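# Sort stuffed toys onto separate shelf levels

## Task

Move every stuffed toy onto the shelf so that each kind of toy has a level to itself, with both the head and the body of each toy resting mostly on its board, and with the shelf still upright at the end.

## Robot and tools

Robot: two arms, left_arm and right_arm, each ending in a five-fingered hand. right_arm has a right hand; left_arm has its mirror image, a left hand. Calibrated bases in the scene frame: left_arm at (+0.008, +0.245, 0) m, quat_wxyz (+1.000, 0, 0, -0.007); right_arm at (+0.004, -0.300, 0) m, quat_wxyz (+1.000, 0, 0, +0.019). A two-camera stand is fixed to the floor behind the arms. The task comes with 2 reference images (a five-finger left hand page); show_instructions displays them.

Frames: the scene frame has its origin at table-top height, halfway between the nominal bases, with +z up and +x out over the table. left_arm is on the +y side; this has nothing to do with which side of an image it appears on. Fixed cameras and the table use the scene frame. Each arm's hand poses, targets, velocities and wrist-camera poses use that arm's own base frame, and its offsets run along its own base axes.

Hand point: a spot fixed to the palm, 0.15 m out from the wrist mounting face and 0.05 m in front of the palm. Its +z runs along straight fingers and +y points out of the palm. On the right hand, +x runs across the palm away from the thumb; on the left hand, +x points toward the thumb. Straight fingertips end 0.06 to 0.07 m past the point along +z, about 0.06 m behind it along -y. A bracket on the little-finger side of the wrist can collide with things.

A row is 28 numbers, each in [-1, 1], and must always hold both arms. The order is:
- left_arm dx, dy, dz, rx, ry, rz;
- left hand: little, ring, middle, index, thumb_bend, thumb_turn, force_limit, speed;
- right_arm dx, dy, dz, rx, ry, rz;
- right hand: the same eight numbers in the same order.

The six pose numbers are offsets, not poses. They count from that arm's Hand target as it stood when the action or move began, in that arm's base axes. 1.0 equals 0.6 m, or 180 degrees for rotation. rx, ry, rz form a single rotation vector about the Hand target's position. Sending all six as 0 requests the current Hand target again. Repeating the same offset in a new call moves the arm further.

The hand numbers are absolute targets. For the fingers and thumb_bend, +1 is straight and -1 is curled. For thumb_turn, +1 puts the thumb beside the palm and -1 puts it opposite the fingers. force_limit maps -1..+1 to about 0..10 N at the fingertip, or 0..15 N for the two thumb motors. speed rises from nearly zero at -1 to full at +0.48 and stays full up to +1. For a soft grip, close at speed -0.94 or lower. With the thumb opposed, the hand closes around objects about 0.035 to 0.065 m thick. To keep a hand as it is, resend the last eight numbers actually sent to it, not its readings.

Tools:
- execute_actions(actions, cameras): actions is a list of actions. Each action has up to 15 rows, one per 1/30 s step, and a short action repeats its last row. Every row in an action counts from the action's starting Hand target. Images are returned when actions is empty or when cameras names them.
- move(target, speed, blend, blocking, cameras): target is one 28-number row, or up to 15 rows that all count from the same starting Hand targets. The hand point travels in a straight line. speed is in m/s, from 0.002 to 4.3, default 0.25; turning is limited to twice that value in rad/s. You may give one speed overall or one per target. blend is a corner radius in m (0 means stop at each target). All paths end together, with a 10 s cap. With blocking=false the call returns early while the motion continues. The result adds a move: line giving the ending (done, off_target, moving, held, fault) and any limits (paced means the pose was clipped; held means a check withheld steps).
- wait(seconds 0 to 10, cameras): lets time pass while holding the last commands.
- stop(cameras): brakes a running move.
- zoom_image(camera, region [x0, y0, x1, y1] in pixels, at most 504 by 504): gives a closer view of the latest image. Cameras are cam_head_left, cam_head_right, cam_high, cam_low, cam_left_wrist, cam_right_wrist, each 672x504.
- finished_scene(scene 1): ends the scene for good.

Results per arm:
- end_effector_position (m) and end_effector_quat_wxyz, in the base frame.
- Hand target: the last commanded pose after clipping.
- Joint positions, velocities and torques. Torques carry offsets and noise, and numbers 3 and 4 wrap at ±28 N m.
- hand_measured, hand_stopped_by (moving, target, force, stalled, fault), and hand_load_n (positive means the finger is being pushed open; it falls to about 0 when a grip is lost). These three are in motor order.
- hand_force_limit and hand_speed.
- Motor temperatures, with MOTOR HOT or OVER-TEMPERATURE FAULT lines when motors overheat.

Action calls also list end_effector_position at some steps.

Quirks: orientation commands are clipped to within 40 degrees of the measured orientation at each step. The hand often comes to rest 1 to 3 cm (sometimes 5 cm) below or short of its target. To close that gap, send the missing distance as a new offset. To release a press against something, command a target back past the hand point. An arm that is blocked keeps pushing.

Avoid:
- dropping toys or leaving them off the table, which fails the task;
- knocking over the shelf;
- hitting fixed or heavy things hard;
- fast contacts, or targets set deep past a contact;
- letting the arms touch or press each other, including one hand closing on the other hand's fingers;
- paths that pass near an arm's own base;
- long holds of stretched or pushing poses, which overheat the motors; at 100 °C that arm goes limp.

Loose objects may occasionally be nudged by outside pushes.

Each tool is called by a JSON object that holds its "api" and its "payload".

Reference images:

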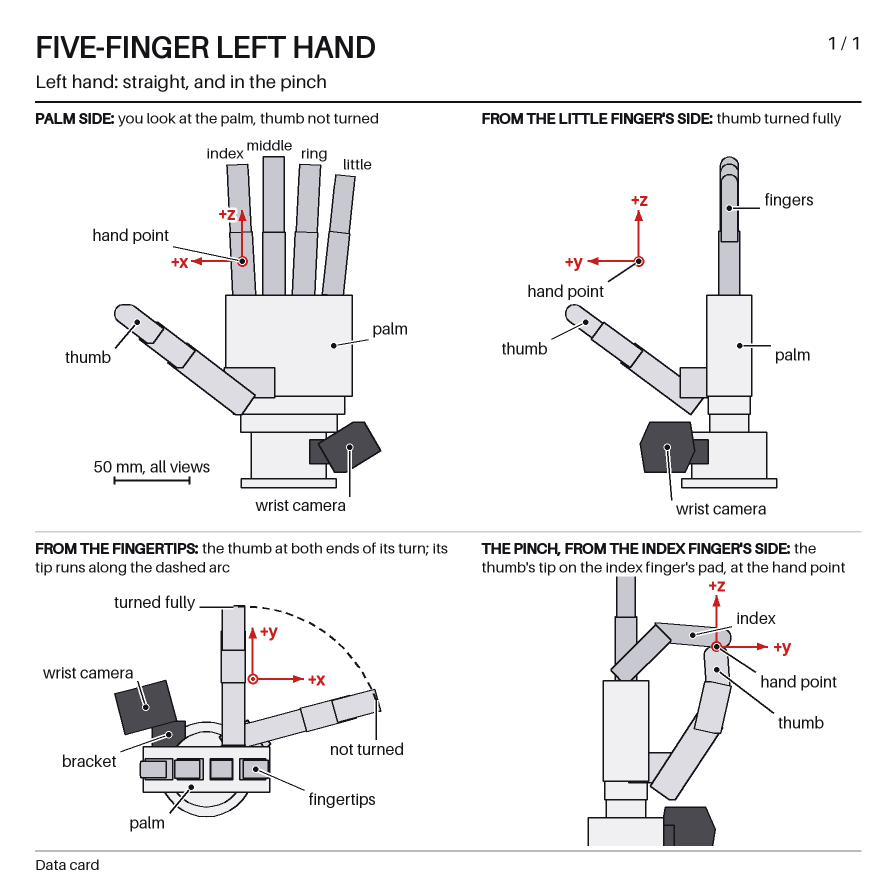

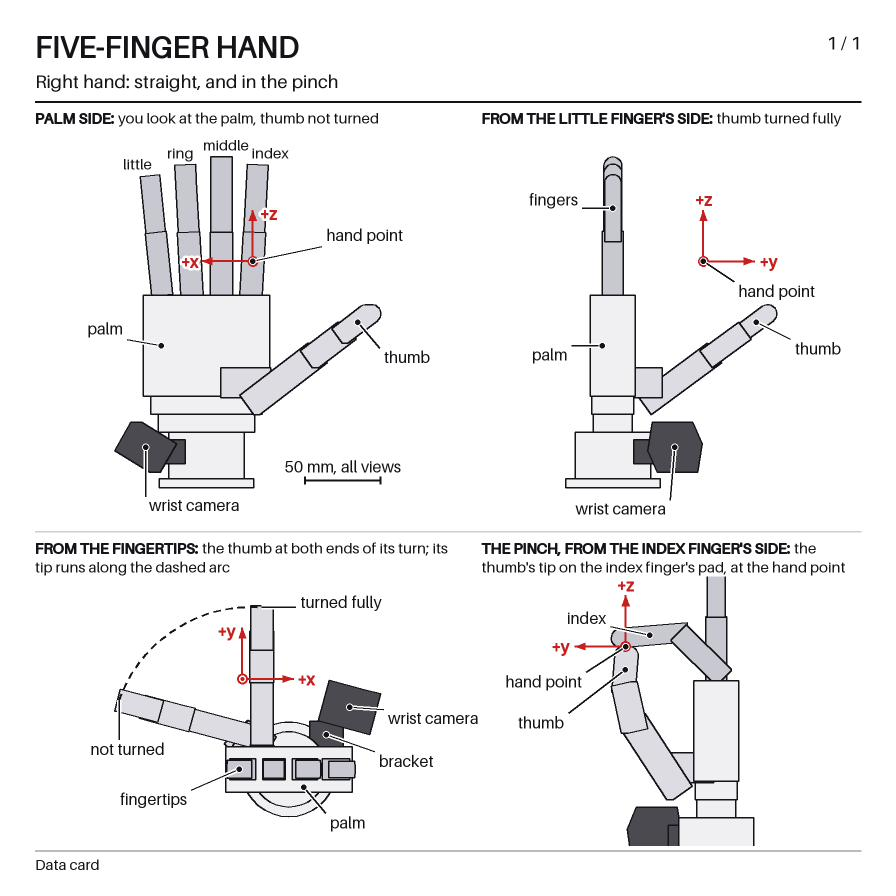

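## Session

{"api": "execute_actions", "payload": {"actions": []}}

Scene clock: 0.00 s.
left_arm: end_effector_position=(+0.1297, +0.0916, +0.1883) hand_measured=(+1.000, +1.000, +1.000, +1.000, +1.000, +1.000) hand_load_n=(+0.0, +0.0, +0.0, +0.0, +0.0, +0.0) hand_stopped_by=(target, target, target, target, target, target) hand_force_limit=0.00 hand_speed=-0.80 end_effector_quat_wxyz=(-0.126, +0.988, -0.064, +0.068) | right_arm: end_effector_position=(+0.3843, +0.0937, +0.3200) hand_measured=(+1.000, +1.000, +1.000, +1.000, +1.000, +1.000) hand_load_n=(+0.0, +0.0, +0.0, +0.0, +0.0, +0.0) hand_stopped_by=(target, target, target, target, target, target) hand_force_limit=0.00 hand_speed=-0.80 end_effector_quat_wxyz=(-0.175, +0.938, +0.039, +0.296)
Joint positions: left_arm=[0.953 0.553 0.738 -1.468 -0.016 -0.487] | right_arm=[0.27 1.024 1.215 -1.083 -0.196 -1.315]
Joint velocities: within noise
Joint torques (N m): no reading
Motor temperatures (°C): left_arm=[42 33 37 39 33 35] | right_arm=[35 39 38 27 35 29]
Heat: left arm: hottest waist 42 °C; right arm: hottest shoulder 39 °C.
Hand target: left_arm +0.1331, +0.0964, +0.1998; -0.138, +0.985, -0.063, +0.076 | right_arm +0.3893, +0.0951, +0.3338; -0.178, +0.933, +0.040, +0.309

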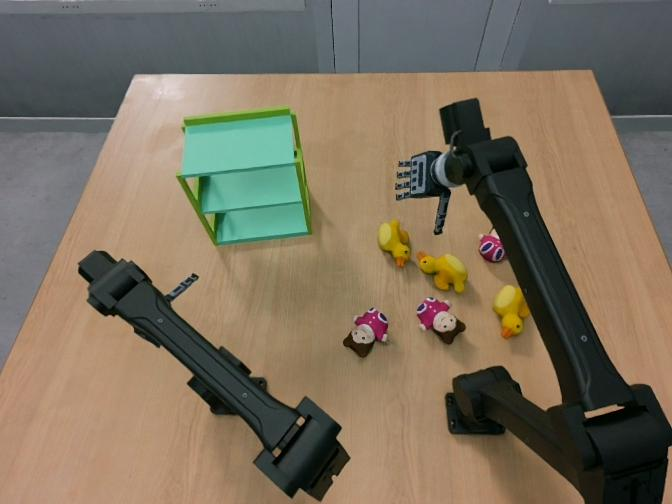

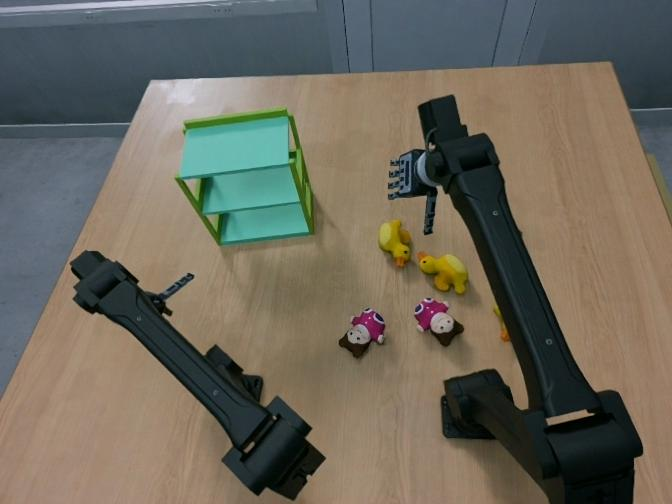

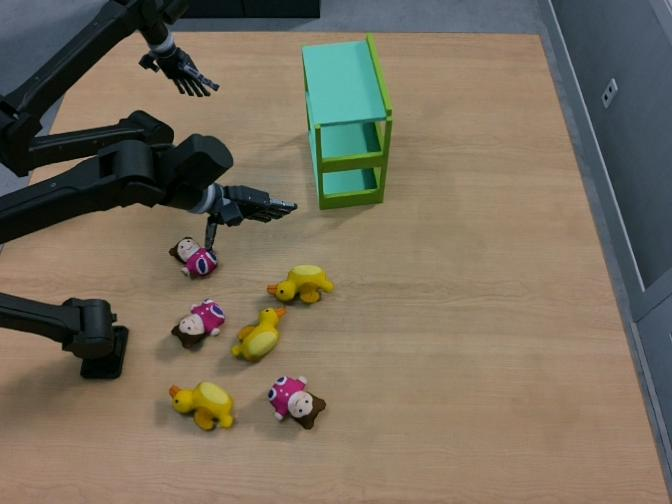

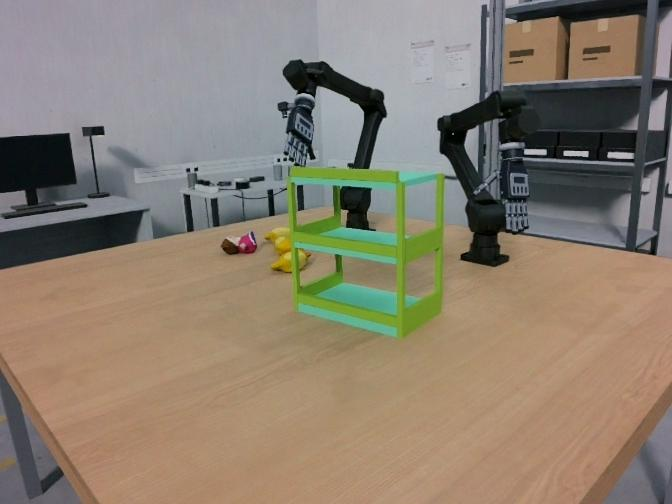

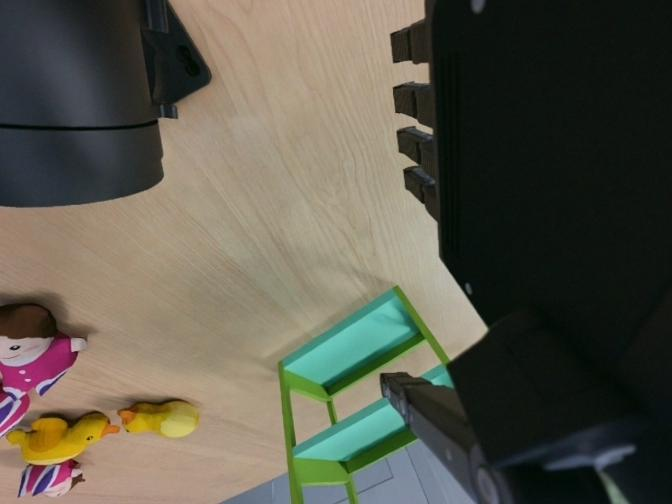

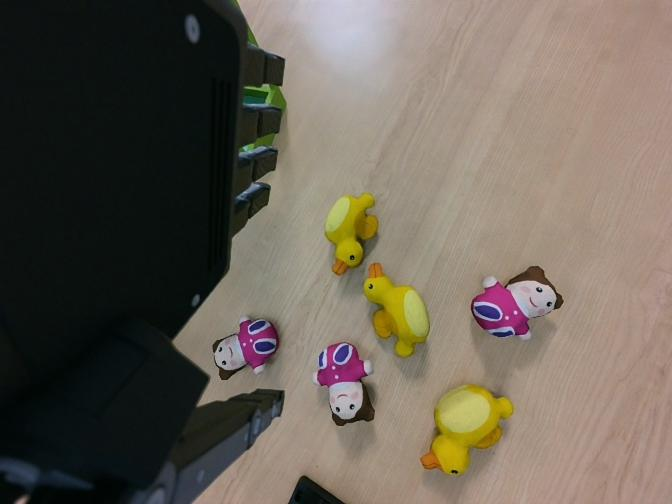

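{"api": "zoom_image", "payload": {"camera": "cam_head_left", "region": [130, 80, 350, 270]}}

{"api": "zoom_image", "payload": {"camera": "cam_high", "region": [250, 20, 450, 220]}}

{"api": "zoom_image", "payload": {"camera": "cam_low", "region": [200, 130, 480, 350]}}

{"api": "zoom_image", "payload": {"camera": "cam_high", "region": [130, 210, 370, 450]}}

Scaled by 2.291 from the camera's 672x504 image, which has a finer 960x720 frame.

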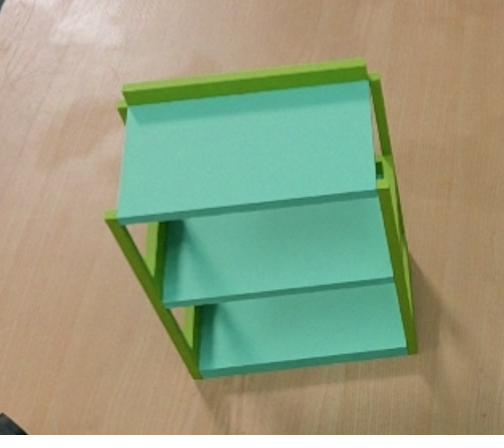

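Scaled by 2.520 from the camera's 672x504 image, which has a finer 960x720 frame.

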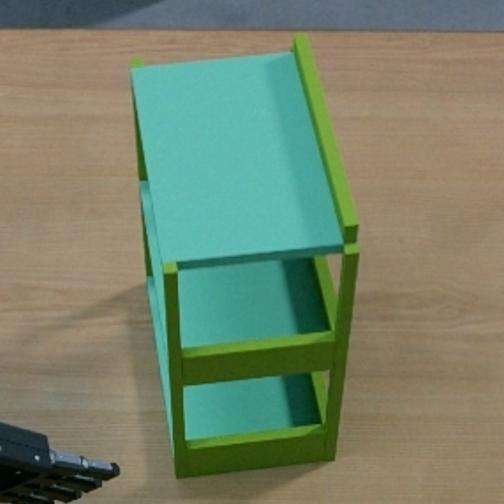

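Scaled by 1.800 from the camera's 672x504 image, which has a finer 960x720 frame.

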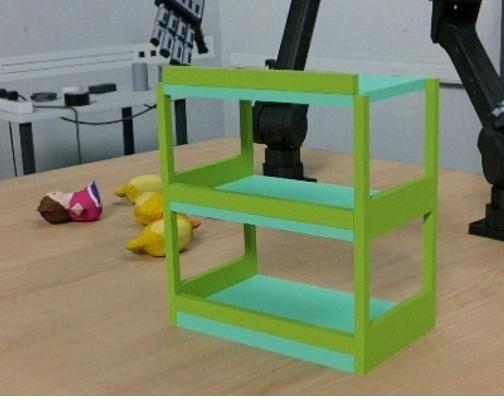

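Scaled by 2.100 from the camera's 672x504 image, which has a finer 960x720 frame.

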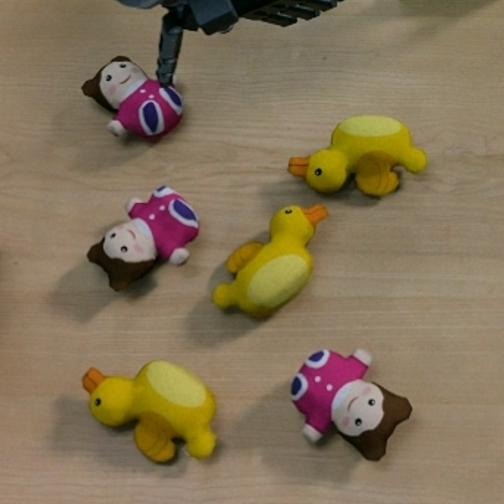

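{"api": "move", "payload": {"target": [0,0,0,0,0,0,1,1,1,1,1,1,0,-0.8, 0.0295,0.0998,-0.19,0.129,0.1937,0.0425,0.5,0.5,0.5,0.5,1,-1,-0.2,0.2], "cameras": ["all"]}}

Scene clock: 220.80 s.
left_arm: end_effector_position=(+0.1297, +0.0916, +0.1883) hand_measured=(+1.000, +1.000, +1.000, +1.000, +1.000, +1.000) hand_load_n=(+0.0, +0.0, +0.0, +0.0, +0.0, +0.0) hand_stopped_by=(target, target, target, target, target, target) hand_force_limit=0.00 hand_speed=-0.80 end_effector_quat_wxyz=(-0.126, +0.988, -0.064, +0.068) | right_arm: end_effector_position=(+0.3892, +0.1581, +0.2015) hand_measured=(+0.500, +0.500, +0.500, +0.500, +1.000, -1.000) hand_load_n=(+0.0, -0.5, +0.0, +0.0, +0.0, +0.0) hand_stopped_by=(target, target, target, target, target, target) hand_force_limit=-0.20 hand_speed=0.20 end_effector_quat_wxyz=(-0.379, +0.925, -0.024, -0.015)
Joint positions: left_arm=[0.953 0.553 0.738 -1.468 -0.016 -0.487] | right_arm=[0.149 1.449 1.289 -1.279 -0.769 -1.317]
Joint torques (N m): left_arm=[-0.44 1.73 10.96 0.51 -0.07 0] | right_arm=[-0.85 -12.69 11.67 0.31 -0.85 -0.17]
Motor temperatures (°C): left_arm=[40 32 57 36 30 31] | right_arm=[34 38 55 27 33 29]
Heat: left arm: hottest elbow 57 °C; right arm: hottest elbow 55 °C.
Hand target: left_arm +0.1331, +0.0964, +0.1998; -0.138, +0.985, -0.063, +0.076 | right_arm +0.4069, +0.1549, +0.2198; -0.383, +0.924, -0.016, +0.007
Off the commanded pose: left_arm 0.013 m, 2 deg | right_arm 0.026 m, 3 deg.
move: off_target (left_arm, right_arm)

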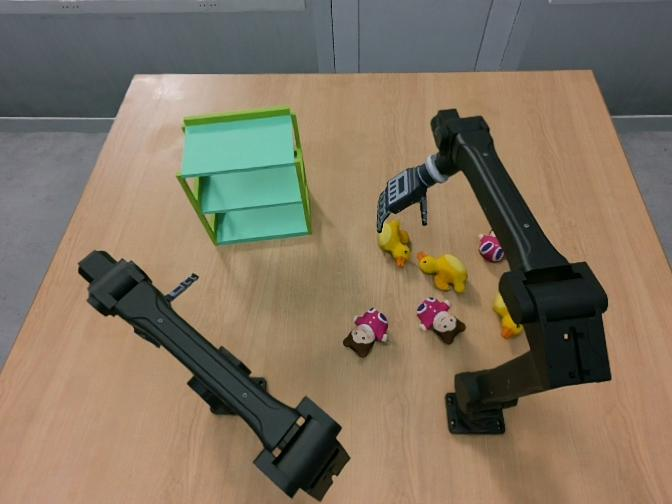

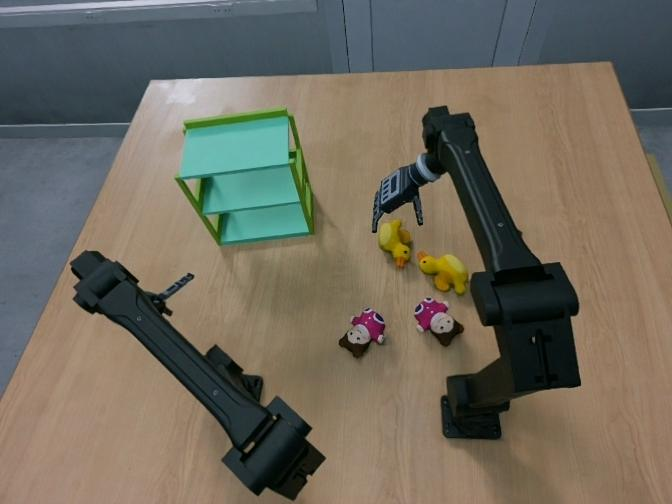

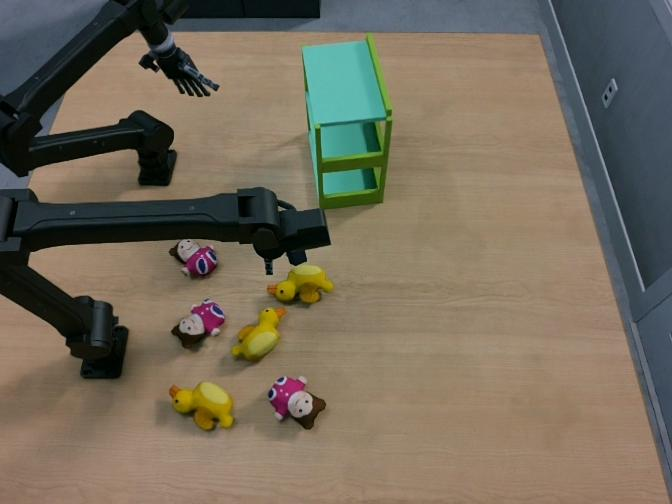

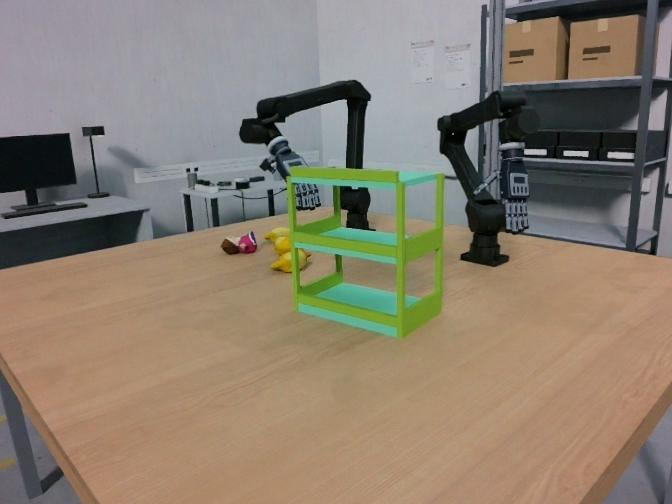

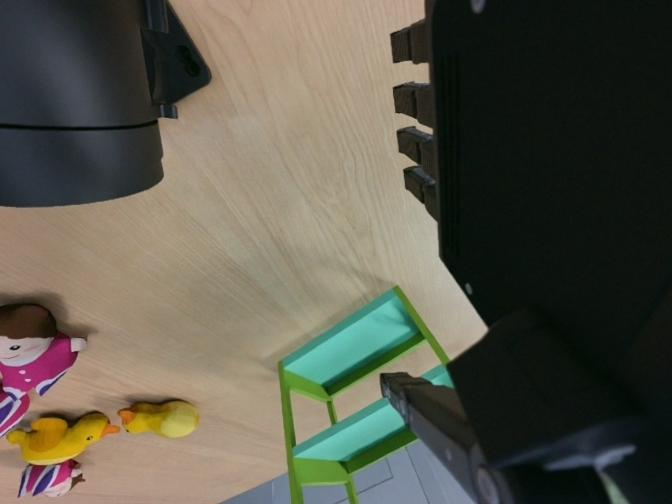

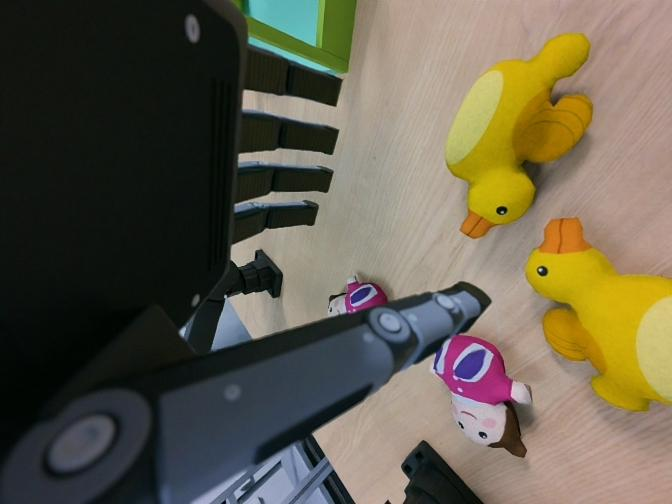

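{"api": "move", "payload": {"target": [0,0,0,0,0,0,1,1,1,1,1,1,0,-0.8, 0.068,0.007,-0.17,0,0,0.0722,0.5,0.5,0.5,0.5,1,-1,-0.2,0.2], "cameras": ["cam_head_left","cam_high","cam_right_wrist","cam_low"]}}

Scene clock: 247.43 s.
left_arm: end_effector_position=(+0.1297, +0.0916, +0.1883) hand_measured=(+1.000, +1.000, +1.000, +1.000, +1.000, +1.000) hand_load_n=(+0.0, +0.0, +0.0, +0.0, +0.0, +0.0) hand_stopped_by=(target, target, target, target, target, target) hand_force_limit=0.00 hand_speed=-0.80 end_effector_quat_wxyz=(-0.126, +0.988, -0.064, +0.068) | right_arm: end_effector_position=(+0.4291, +0.1586, +0.1000) hand_measured=(+0.500, +0.500, +0.500, +0.500, +1.000, -1.000) hand_load_n=(+0.0, +0.0, +0.0, +0.0, +0.0, +0.0) hand_stopped_by=(target, target, target, target, target, target) hand_force_limit=-0.20 hand_speed=0.20 end_effector_quat_wxyz=(-0.379, +0.920, +0.075, -0.062)
Joint positions: left_arm=[0.953 0.553 0.738 -1.468 -0.016 -0.487] | right_arm=[0.149 1.72 1.335 -1.279 -0.784 -1.623]
Joint torques (N m): left_arm=[-0.38 1.79 10.92 0.53 -0.06 0] | right_arm=[0.03 -17.44 10.41 0.01 -0.84 -0.15]
Motor temperatures (°C): left_arm=[40 32 58 36 30 30] | right_arm=[34 38 55 27 33 29]
Heat: left arm: hottest elbow 58 °C; right arm: hottest elbow 55 °C.
Hand target: left_arm +0.1331, +0.0964, +0.1998; -0.138, +0.985, -0.063, +0.076 | right_arm +0.4478, +0.1591, +0.1179; -0.381, +0.919, +0.089, -0.036
Off the commanded pose: left_arm 0.013 m, 2 deg | right_arm 0.026 m, 3 deg.
move: off_target (left_arm, right_arm)
Images, in order (width x height): cam_head_left 672x504, cam_high 672x504, cam_low 672x504, cam_right_wrist 672x504.

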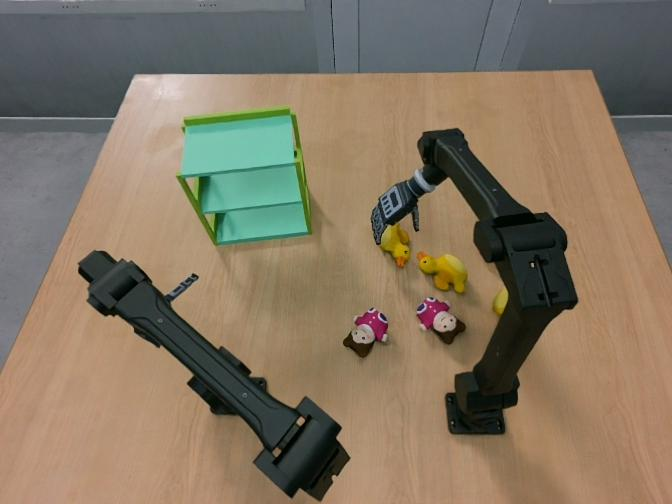

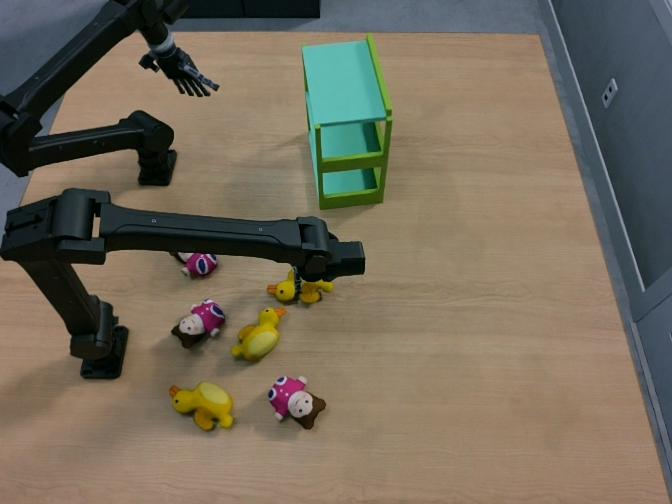

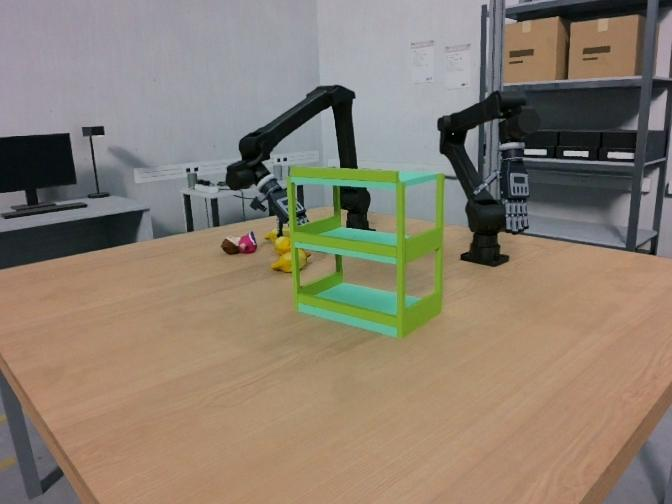

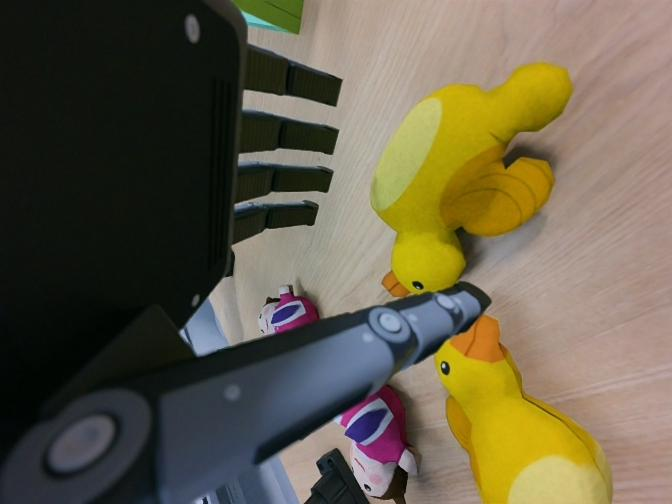

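{"api": "move", "payload": {"target": [0,0,0,0,0,0,1,1,1,1,1,1,0,-0.8, 0.0,0.0,-0.067,0,0,0,0.5,0.5,0.5,0.5,1,-1,-0.2,0.2], "cameras": ["cam_head_left","cam_high","cam_right_wrist"]}}

{"api": "zoom_image", "payload": {"camera": "cam_head_left", "region": [340, 170, 480, 290]}}

Scene clock: 259.03 s.
left_arm: end_effector_position=(+0.1297, +0.0916, +0.1883) hand_measured=(+1.000, +1.000, +1.000, +1.000, +1.000, +1.000) hand_load_n=(+0.0, +0.0, +0.0, +0.0, +0.5, +0.0) hand_stopped_by=(target, target, target, target, target, target) hand_force_limit=0.00 hand_speed=-0.80 end_effector_quat_wxyz=(-0.126, +0.988, -0.064, +0.068) | right_arm: end_effector_position=(+0.4455, +0.1610, +0.0880) hand_measured=(+0.500, +0.500, +0.500, +0.500, +1.000, -1.000) hand_load_n=(+0.0, +0.0, +0.0, +0.0, +0.0, +0.0) hand_stopped_by=(target, target, target, target, target, target) hand_force_limit=-0.20 hand_speed=0.20 end_effector_quat_wxyz=(-0.381, +0.920, +0.087, -0.035)
Joint positions: left_arm=[0.953 0.553 0.738 -1.468 -0.016 -0.487] | right_arm=[0.149 1.734 1.328 -1.2 -0.784 -1.624]
Joint torques (N m): left_arm=[-0.38 1.79 10.92 0.53 -0.07 -0.01] | right_arm=[-0.38 -15.03 6.89 1.02 -0.86 -0.12]
Motor temperatures (°C): left_arm=[40 32 58 36 30 30] | right_arm=[34 39 54 27 33 29]
Heat: left arm: hottest elbow 58 °C; right arm: hottest elbow 54 °C.
Hand target: left_arm +0.1331, +0.0964, +0.1998; -0.138, +0.985, -0.063, +0.076 | right_arm +0.4478, +0.1591, +0.0775; -0.381, +0.919, +0.089, -0.037
Off the commanded pose: left_arm 0.013 m, 2 deg | right_arm 0.011 m, 0 deg.
move: off_target (left_arm, right_arm)
Images, in order (width x height): cam_head_left 672x504, cam_high 672x504, cam_right_wrist 672x504.

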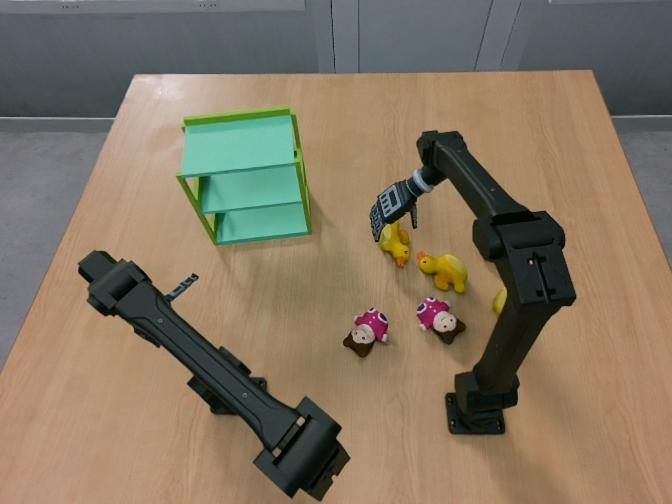

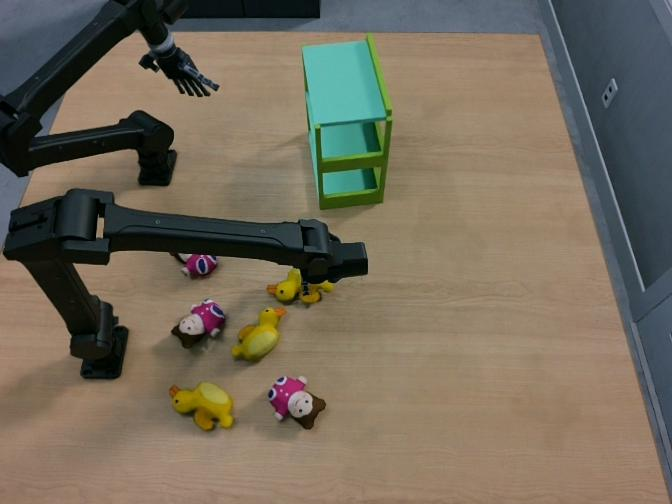

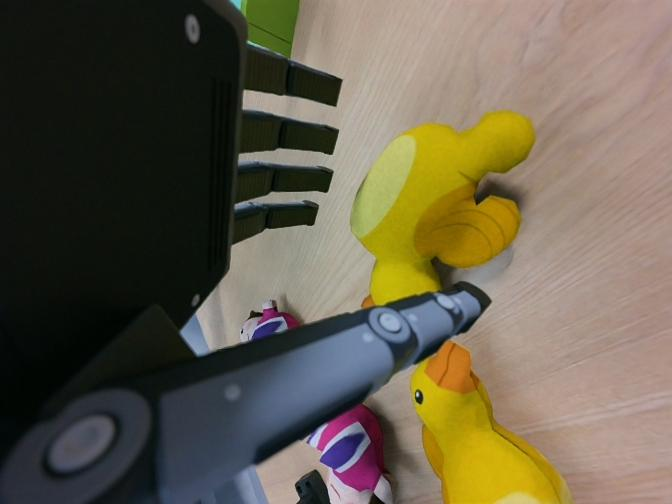

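Scaled by 3.600 from the camera's 672x504 image, which has a finer 960x720 frame.

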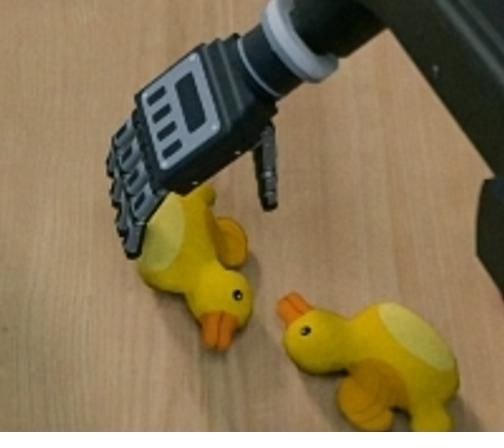

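{"api": "move", "payload": {"target": [0,0,0,0,0,0,1,1,1,1,1,1,0,-0.8, -0.022,0.0,-0.05,0,0,0,0.5,0.5,0.5,0.5,1,-1,-0.2,0.2], "cameras": ["cam_head_left","cam_high","cam_right_wrist"]}}

{"api": "zoom_image", "payload": {"camera": "cam_head_left", "region": [340, 170, 480, 290]}}

Scene clock: 272.53 s.
left_arm: end_effector_position=(+0.1297, +0.0916, +0.1883) hand_measured=(+1.000, +1.000, +1.000, +1.000, +1.000, +1.000) hand_load_n=(+0.0, +0.0, +0.0, +0.0, +0.0, +0.0) hand_stopped_by=(target, target, target, target, target, target) hand_force_limit=0.00 hand_speed=-0.80 end_effector_quat_wxyz=(-0.126, +0.988, -0.064, +0.068) | right_arm: end_effector_position=(+0.4328, +0.1592, +0.0559) hand_measured=(+0.500, +0.500, +0.500, +0.500, +1.000, -1.000) hand_load_n=(+0.0, +0.0, +0.0, +0.0, +0.0, +0.0) hand_stopped_by=(target, target, target, target, target, target) hand_force_limit=-0.20 hand_speed=0.20 end_effector_quat_wxyz=(-0.381, +0.920, +0.087, -0.035)
Joint positions: left_arm=[0.953 0.553 0.738 -1.468 -0.016 -0.487] | right_arm=[0.149 1.741 1.244 -1.11 -0.784 -1.624]
Joint torques (N m): left_arm=[-0.38 1.79 10.92 0.51 -0.06 -0.01] | right_arm=[0.15 -15.27 6.89 1.07 -0.84 -0.11]
Motor temperatures (°C): left_arm=[40 32 58 35 30 30] | right_arm=[34 39 52 27 34 29]
Heat: left arm: hottest elbow 58 °C; right arm: hottest elbow 52 °C.
Hand target: left_arm +0.1331, +0.0964, +0.1998; -0.138, +0.985, -0.063, +0.076 | right_arm +0.4345, +0.1591, +0.0476; -0.381, +0.919, +0.089, -0.037
Off the commanded pose: left_arm 0.013 m, 2 deg | right_arm 0.009 m, 0 deg.
move: off_target (left_arm)
Images, in order (width x height): cam_head_left 672x504, cam_high 672x504, cam_right_wrist 672x504.

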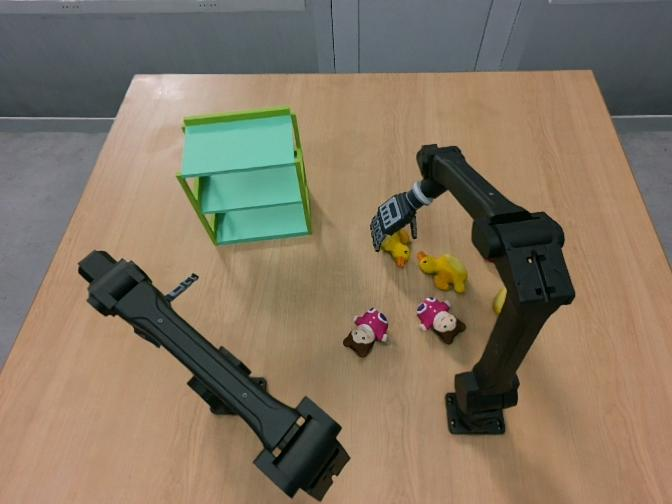

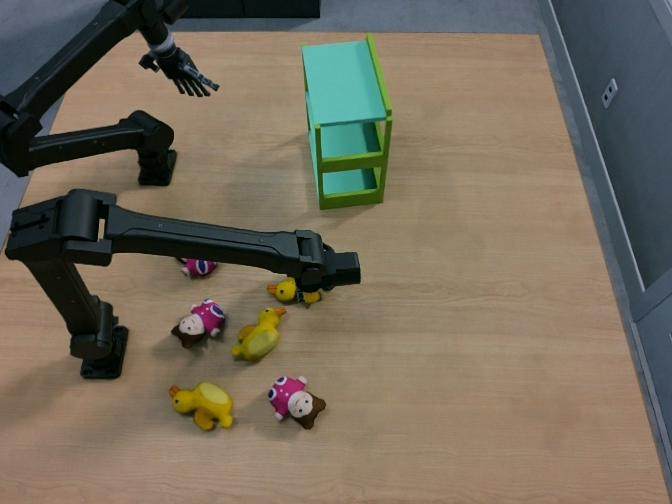

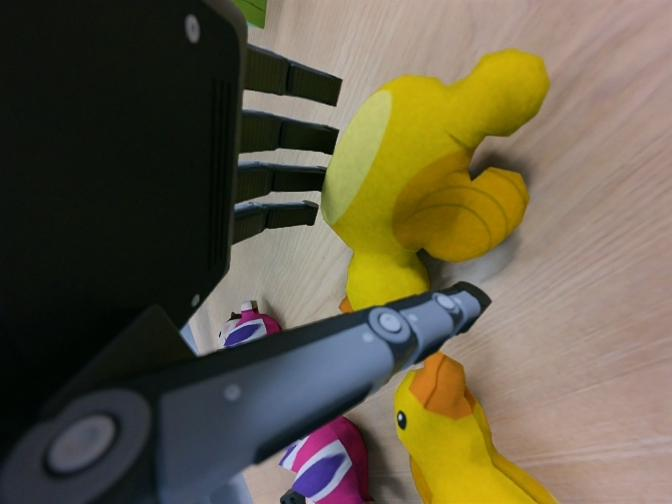

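Scaled by 3.600 from the camera's 672x504 image, which has a finer 960x720 frame.

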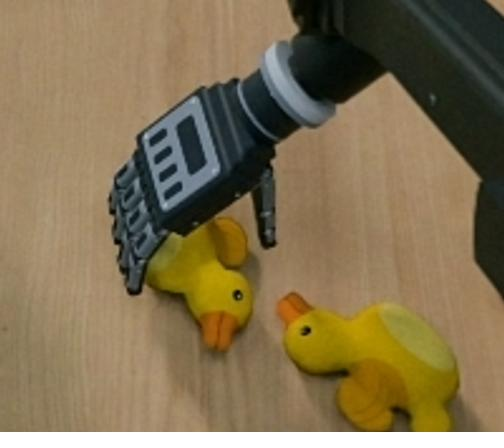

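{"api": "move", "payload": {"target": [0,0,0,0,0,0,1,1,1,1,1,1,0,-0.8, 0.0,0.014,-0.05,0,0,0,0.5,0.5,0.5,0.5,1,-1,-0.2,0.2], "cameras": ["cam_head_left","cam_right_wrist"], "speed": 0.1}}

{"api": "zoom_image", "payload": {"camera": "cam_head_left", "region": [340, 170, 480, 290]}}

Scene clock: 282.30 s.
left_arm: end_effector_position=(+0.1297, +0.0916, +0.1883) hand_measured=(+1.000, +1.000, +1.000, +1.000, +1.000, +1.000) hand_load_n=(+0.0, +0.0, +0.0, +0.0, +0.0, +0.0) hand_stopped_by=(target, target, target, target, target, target) hand_force_limit=0.00 hand_speed=-0.80 end_effector_quat_wxyz=(-0.126, +0.988, -0.064, +0.068) | right_arm: end_effector_position=(+0.4377, +0.1609, +0.0272) hand_measured=(+0.500, +0.500, +0.500, +0.500, +1.000, -1.000) hand_load_n=(+0.0, +0.0, -0.5, +0.0, +0.0, +0.5) hand_stopped_by=(target, target, target, target, target, target) hand_force_limit=-0.20 hand_speed=0.20 end_effector_quat_wxyz=(-0.383, +0.919, +0.089, -0.028)
Joint positions: left_arm=[0.953 0.553 0.738 -1.468 -0.016 -0.487] | right_arm=[0.15 1.781 1.214 -1.023 -0.787 -1.622]
Joint torques (N m): left_arm=[-0.38 1.73 10.95 0.53 -0.07 -0.01] | right_arm=[1.49 -15.38 6.46 1.13 -0.69 0.15]
Motor temperatures (°C): left_arm=[40 32 58 35 30 30] | right_arm=[34 40 51 27 34 29]
Heat: left arm: hottest elbow 58 °C; right arm: hottest elbow 51 °C.
Hand target: left_arm +0.1331, +0.0964, +0.1998; -0.138, +0.985, -0.063, +0.076 | right_arm +0.4347, +0.1675, +0.0176; -0.381, +0.919, +0.089, -0.036
Off the commanded pose: left_arm 0.013 m, 2 deg | right_arm 0.012 m, 1 deg.
move: off_target (left_arm, right_arm)
Images, in order (width x height): cam_head_left 672x504, cam_right_wrist 672x504.

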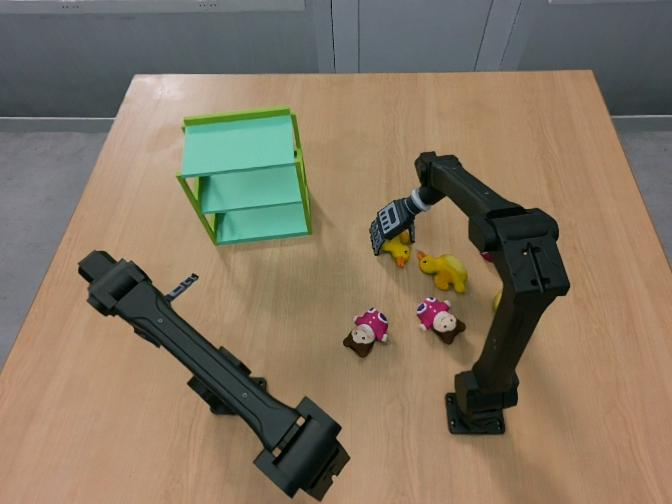

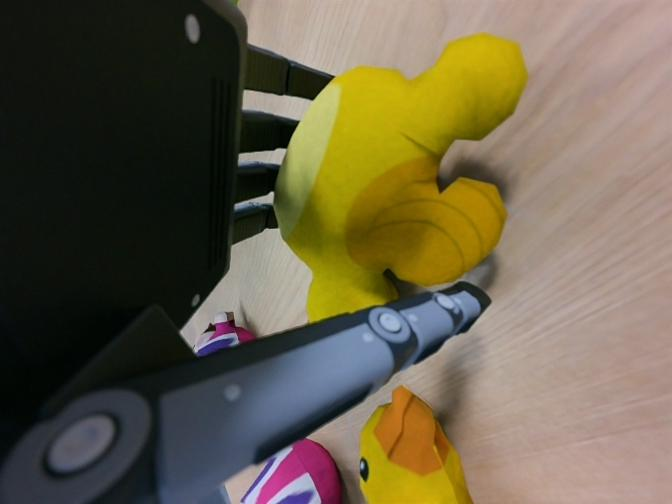

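Scaled by 3.600 from the camera's 672x504 image, which has a finer 960x720 frame.

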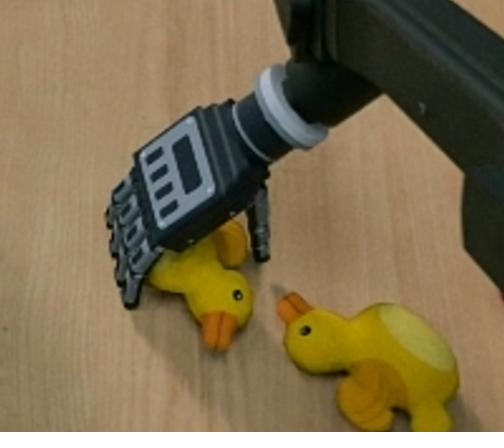

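{"api": "move", "payload": {"target": [0,0,0,0,0,0,1,1,1,1,1,1,0,-0.8, 0.0,0.0,0,0,0,0,-0.3,-0.3,-0.3,-0.3,-0.1,-1,-0.4,-0.7], "cameras": ["cam_head_left","cam_right_wrist","cam_high"], "speed": 0.1}}

{"api": "zoom_image", "payload": {"camera": "cam_head_left", "region": [340, 170, 480, 290]}}

Scene clock: 293.40 s.
left_arm: end_effector_position=(+0.1297, +0.0916, +0.1883) hand_measured=(+1.000, +1.000, +1.000, +1.000, +1.000, +1.000) hand_load_n=(+0.0, +0.0, +0.0, +0.0, +0.0, +0.0) hand_stopped_by=(target, target, target, target, target, target) hand_force_limit=0.00 hand_speed=-0.80 end_effector_quat_wxyz=(-0.126, +0.988, -0.064, +0.068) | right_arm: end_effector_position=(+0.4366, +0.1653, +0.0272) hand_measured=(-0.300, -0.076, -0.022, -0.106, +0.778, -1.000) hand_load_n=(+2.0, +1.0, +0.0, +2.0, +6.0, +2.0) hand_stopped_by=(target, force, force, force, force, target) hand_force_limit=-0.40 hand_speed=-0.70 end_effector_quat_wxyz=(-0.383, +0.919, +0.094, -0.029)
Joint positions: left_arm=[0.953 0.553 0.738 -1.468 -0.016 -0.487] | right_arm=[0.16 1.781 1.214 -1.021 -0.788 -1.621]
Joint torques (N m): left_arm=[-0.38 1.73 10.93 0.51 -0.06 0] | right_arm=[0.85 -15.5 6.41 1.1 -0.67 0.15]
Motor temperatures (°C): left_arm=[40 32 59 35 29 30] | right_arm=[34 40 50 27 33 29]
Heat: left arm: hottest elbow 59 °C; right arm: hottest elbow 50 °C.
Hand target: left_arm +0.1331, +0.0964, +0.1998; -0.138, +0.985, -0.063, +0.076 | right_arm +0.4346, +0.1675, +0.0177; -0.381, +0.919, +0.089, -0.037
Off the commanded pose: left_arm 0.013 m, 2 deg | right_arm 0.010 m, 1 deg.
move: off_target (left_arm)
Images, in order (width x height): cam_head_left 672x504, cam_high 672x504, cam_right_wrist 672x504.

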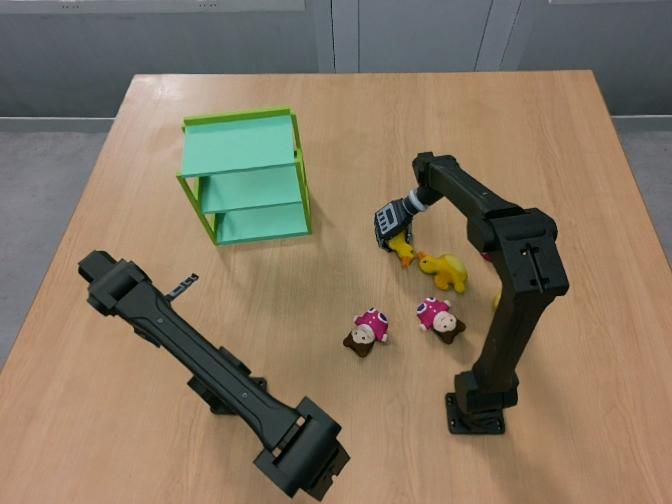

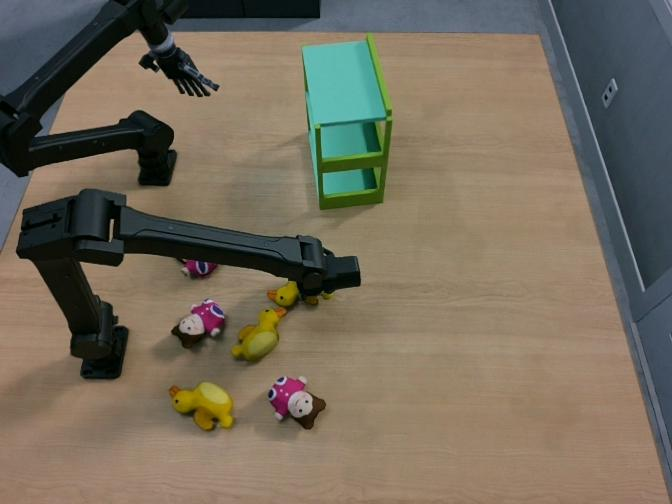

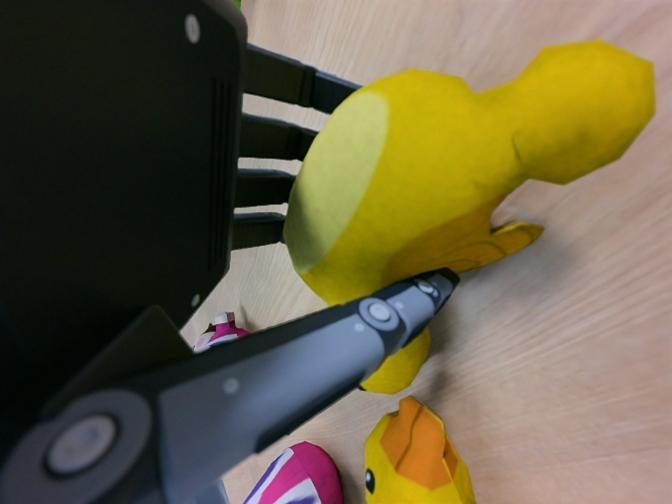

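Scaled by 3.600 from the camera's 672x504 image, which has a finer 960x720 frame.

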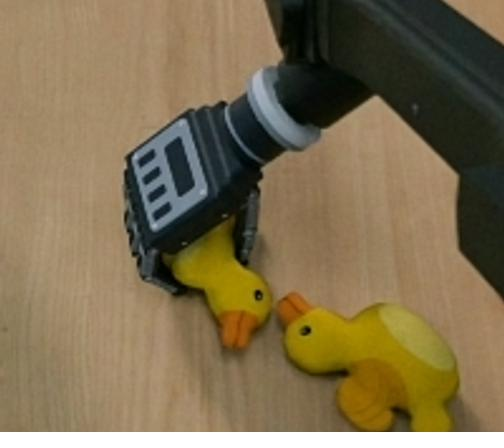

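{"api": "move", "payload": {"target": [0,0,0,0,0,0,1,1,1,1,1,1,0,-0.8, 0.0,0.0,0.15,0,0,0,-0.3,-0.3,-0.3,-0.3,-0.1,-1,-0.4,-0.7], "cameras": ["cam_head_left","cam_right_wrist","cam_high"], "speed": 0.1}}

{"api": "zoom_image", "payload": {"camera": "cam_head_left", "region": [340, 150, 480, 270]}}

Scene clock: 301.23 s.
left_arm: end_effector_position=(+0.1297, +0.0916, +0.1883) hand_measured=(+1.000, +1.000, +1.000, +1.000, +1.000, +1.000) hand_load_n=(+0.0, +0.0, +0.0, +0.0, +0.0, +0.0) hand_stopped_by=(target, target, target, target, target, target) hand_force_limit=0.00 hand_speed=-0.80 end_effector_quat_wxyz=(-0.126, +0.988, -0.064, +0.068) | right_arm: end_effector_position=(+0.4195, +0.1625, +0.0880) hand_measured=(-0.300, -0.076, -0.022, -0.106, +0.778, -1.000) hand_load_n=(+2.5, +0.5, +0.0, +2.0, +6.5, +2.5) hand_stopped_by=(target, force, force, force, force, target) hand_force_limit=-0.40 hand_speed=-0.70 end_effector_quat_wxyz=(-0.381, +0.919, +0.083, -0.054)
Joint positions: left_arm=[0.953 0.553 0.738 -1.468 -0.016 -0.487] | right_arm=[0.16 1.7 1.275 -1.218 -0.787 -1.621]
Joint torques (N m): left_arm=[-0.38 1.85 10.96 0.51 -0.07 -0.01] | right_arm=[0.73 -16.85 10.32 -0.01 -0.69 0.14]
Motor temperatures (°C): left_arm=[40 32 59 35 29 30] | right_arm=[34 40 50 27 33 29]
Heat: left arm: hottest elbow 59 °C; right arm: hottest elbow 50 °C.
Hand target: left_arm +0.1331, +0.0964, +0.1998; -0.138, +0.985, -0.063, +0.076 | right_arm +0.4345, +0.1675, +0.1076; -0.381, +0.919, +0.089, -0.037
Off the commanded pose: left_arm 0.013 m, 2 deg | right_arm 0.025 m, 2 deg.
move: off_target (left_arm, right_arm)
Images, in order (width x height): cam_head_left 672x504, cam_high 672x504, cam_right_wrist 672x504.

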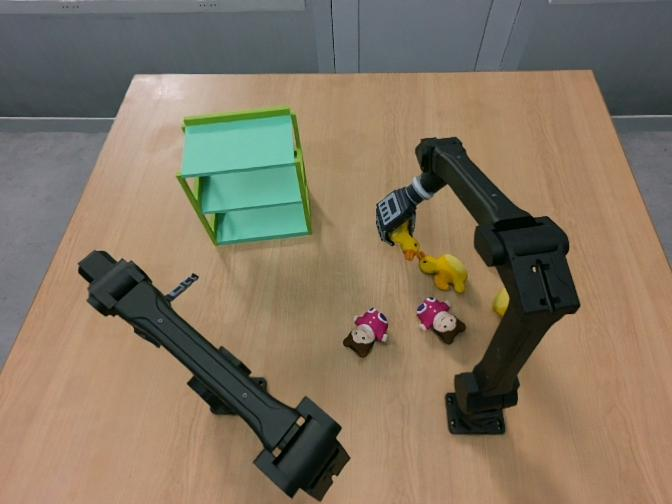

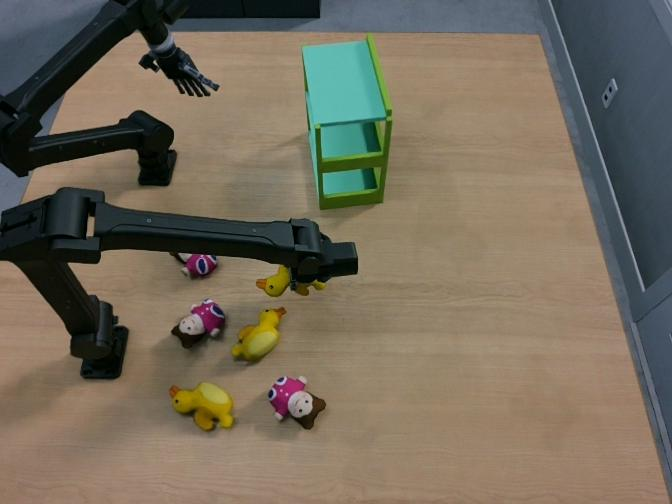

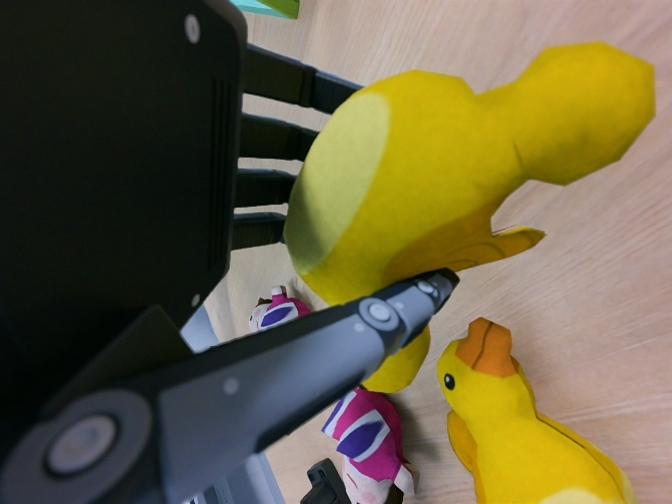

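Scaled by 3.600 from the camera's 672x504 image, which has a finer 960x720 frame.

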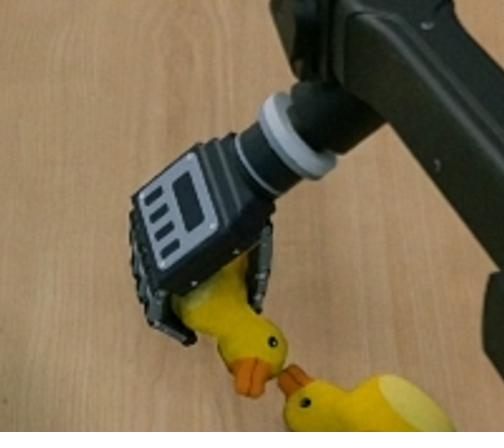

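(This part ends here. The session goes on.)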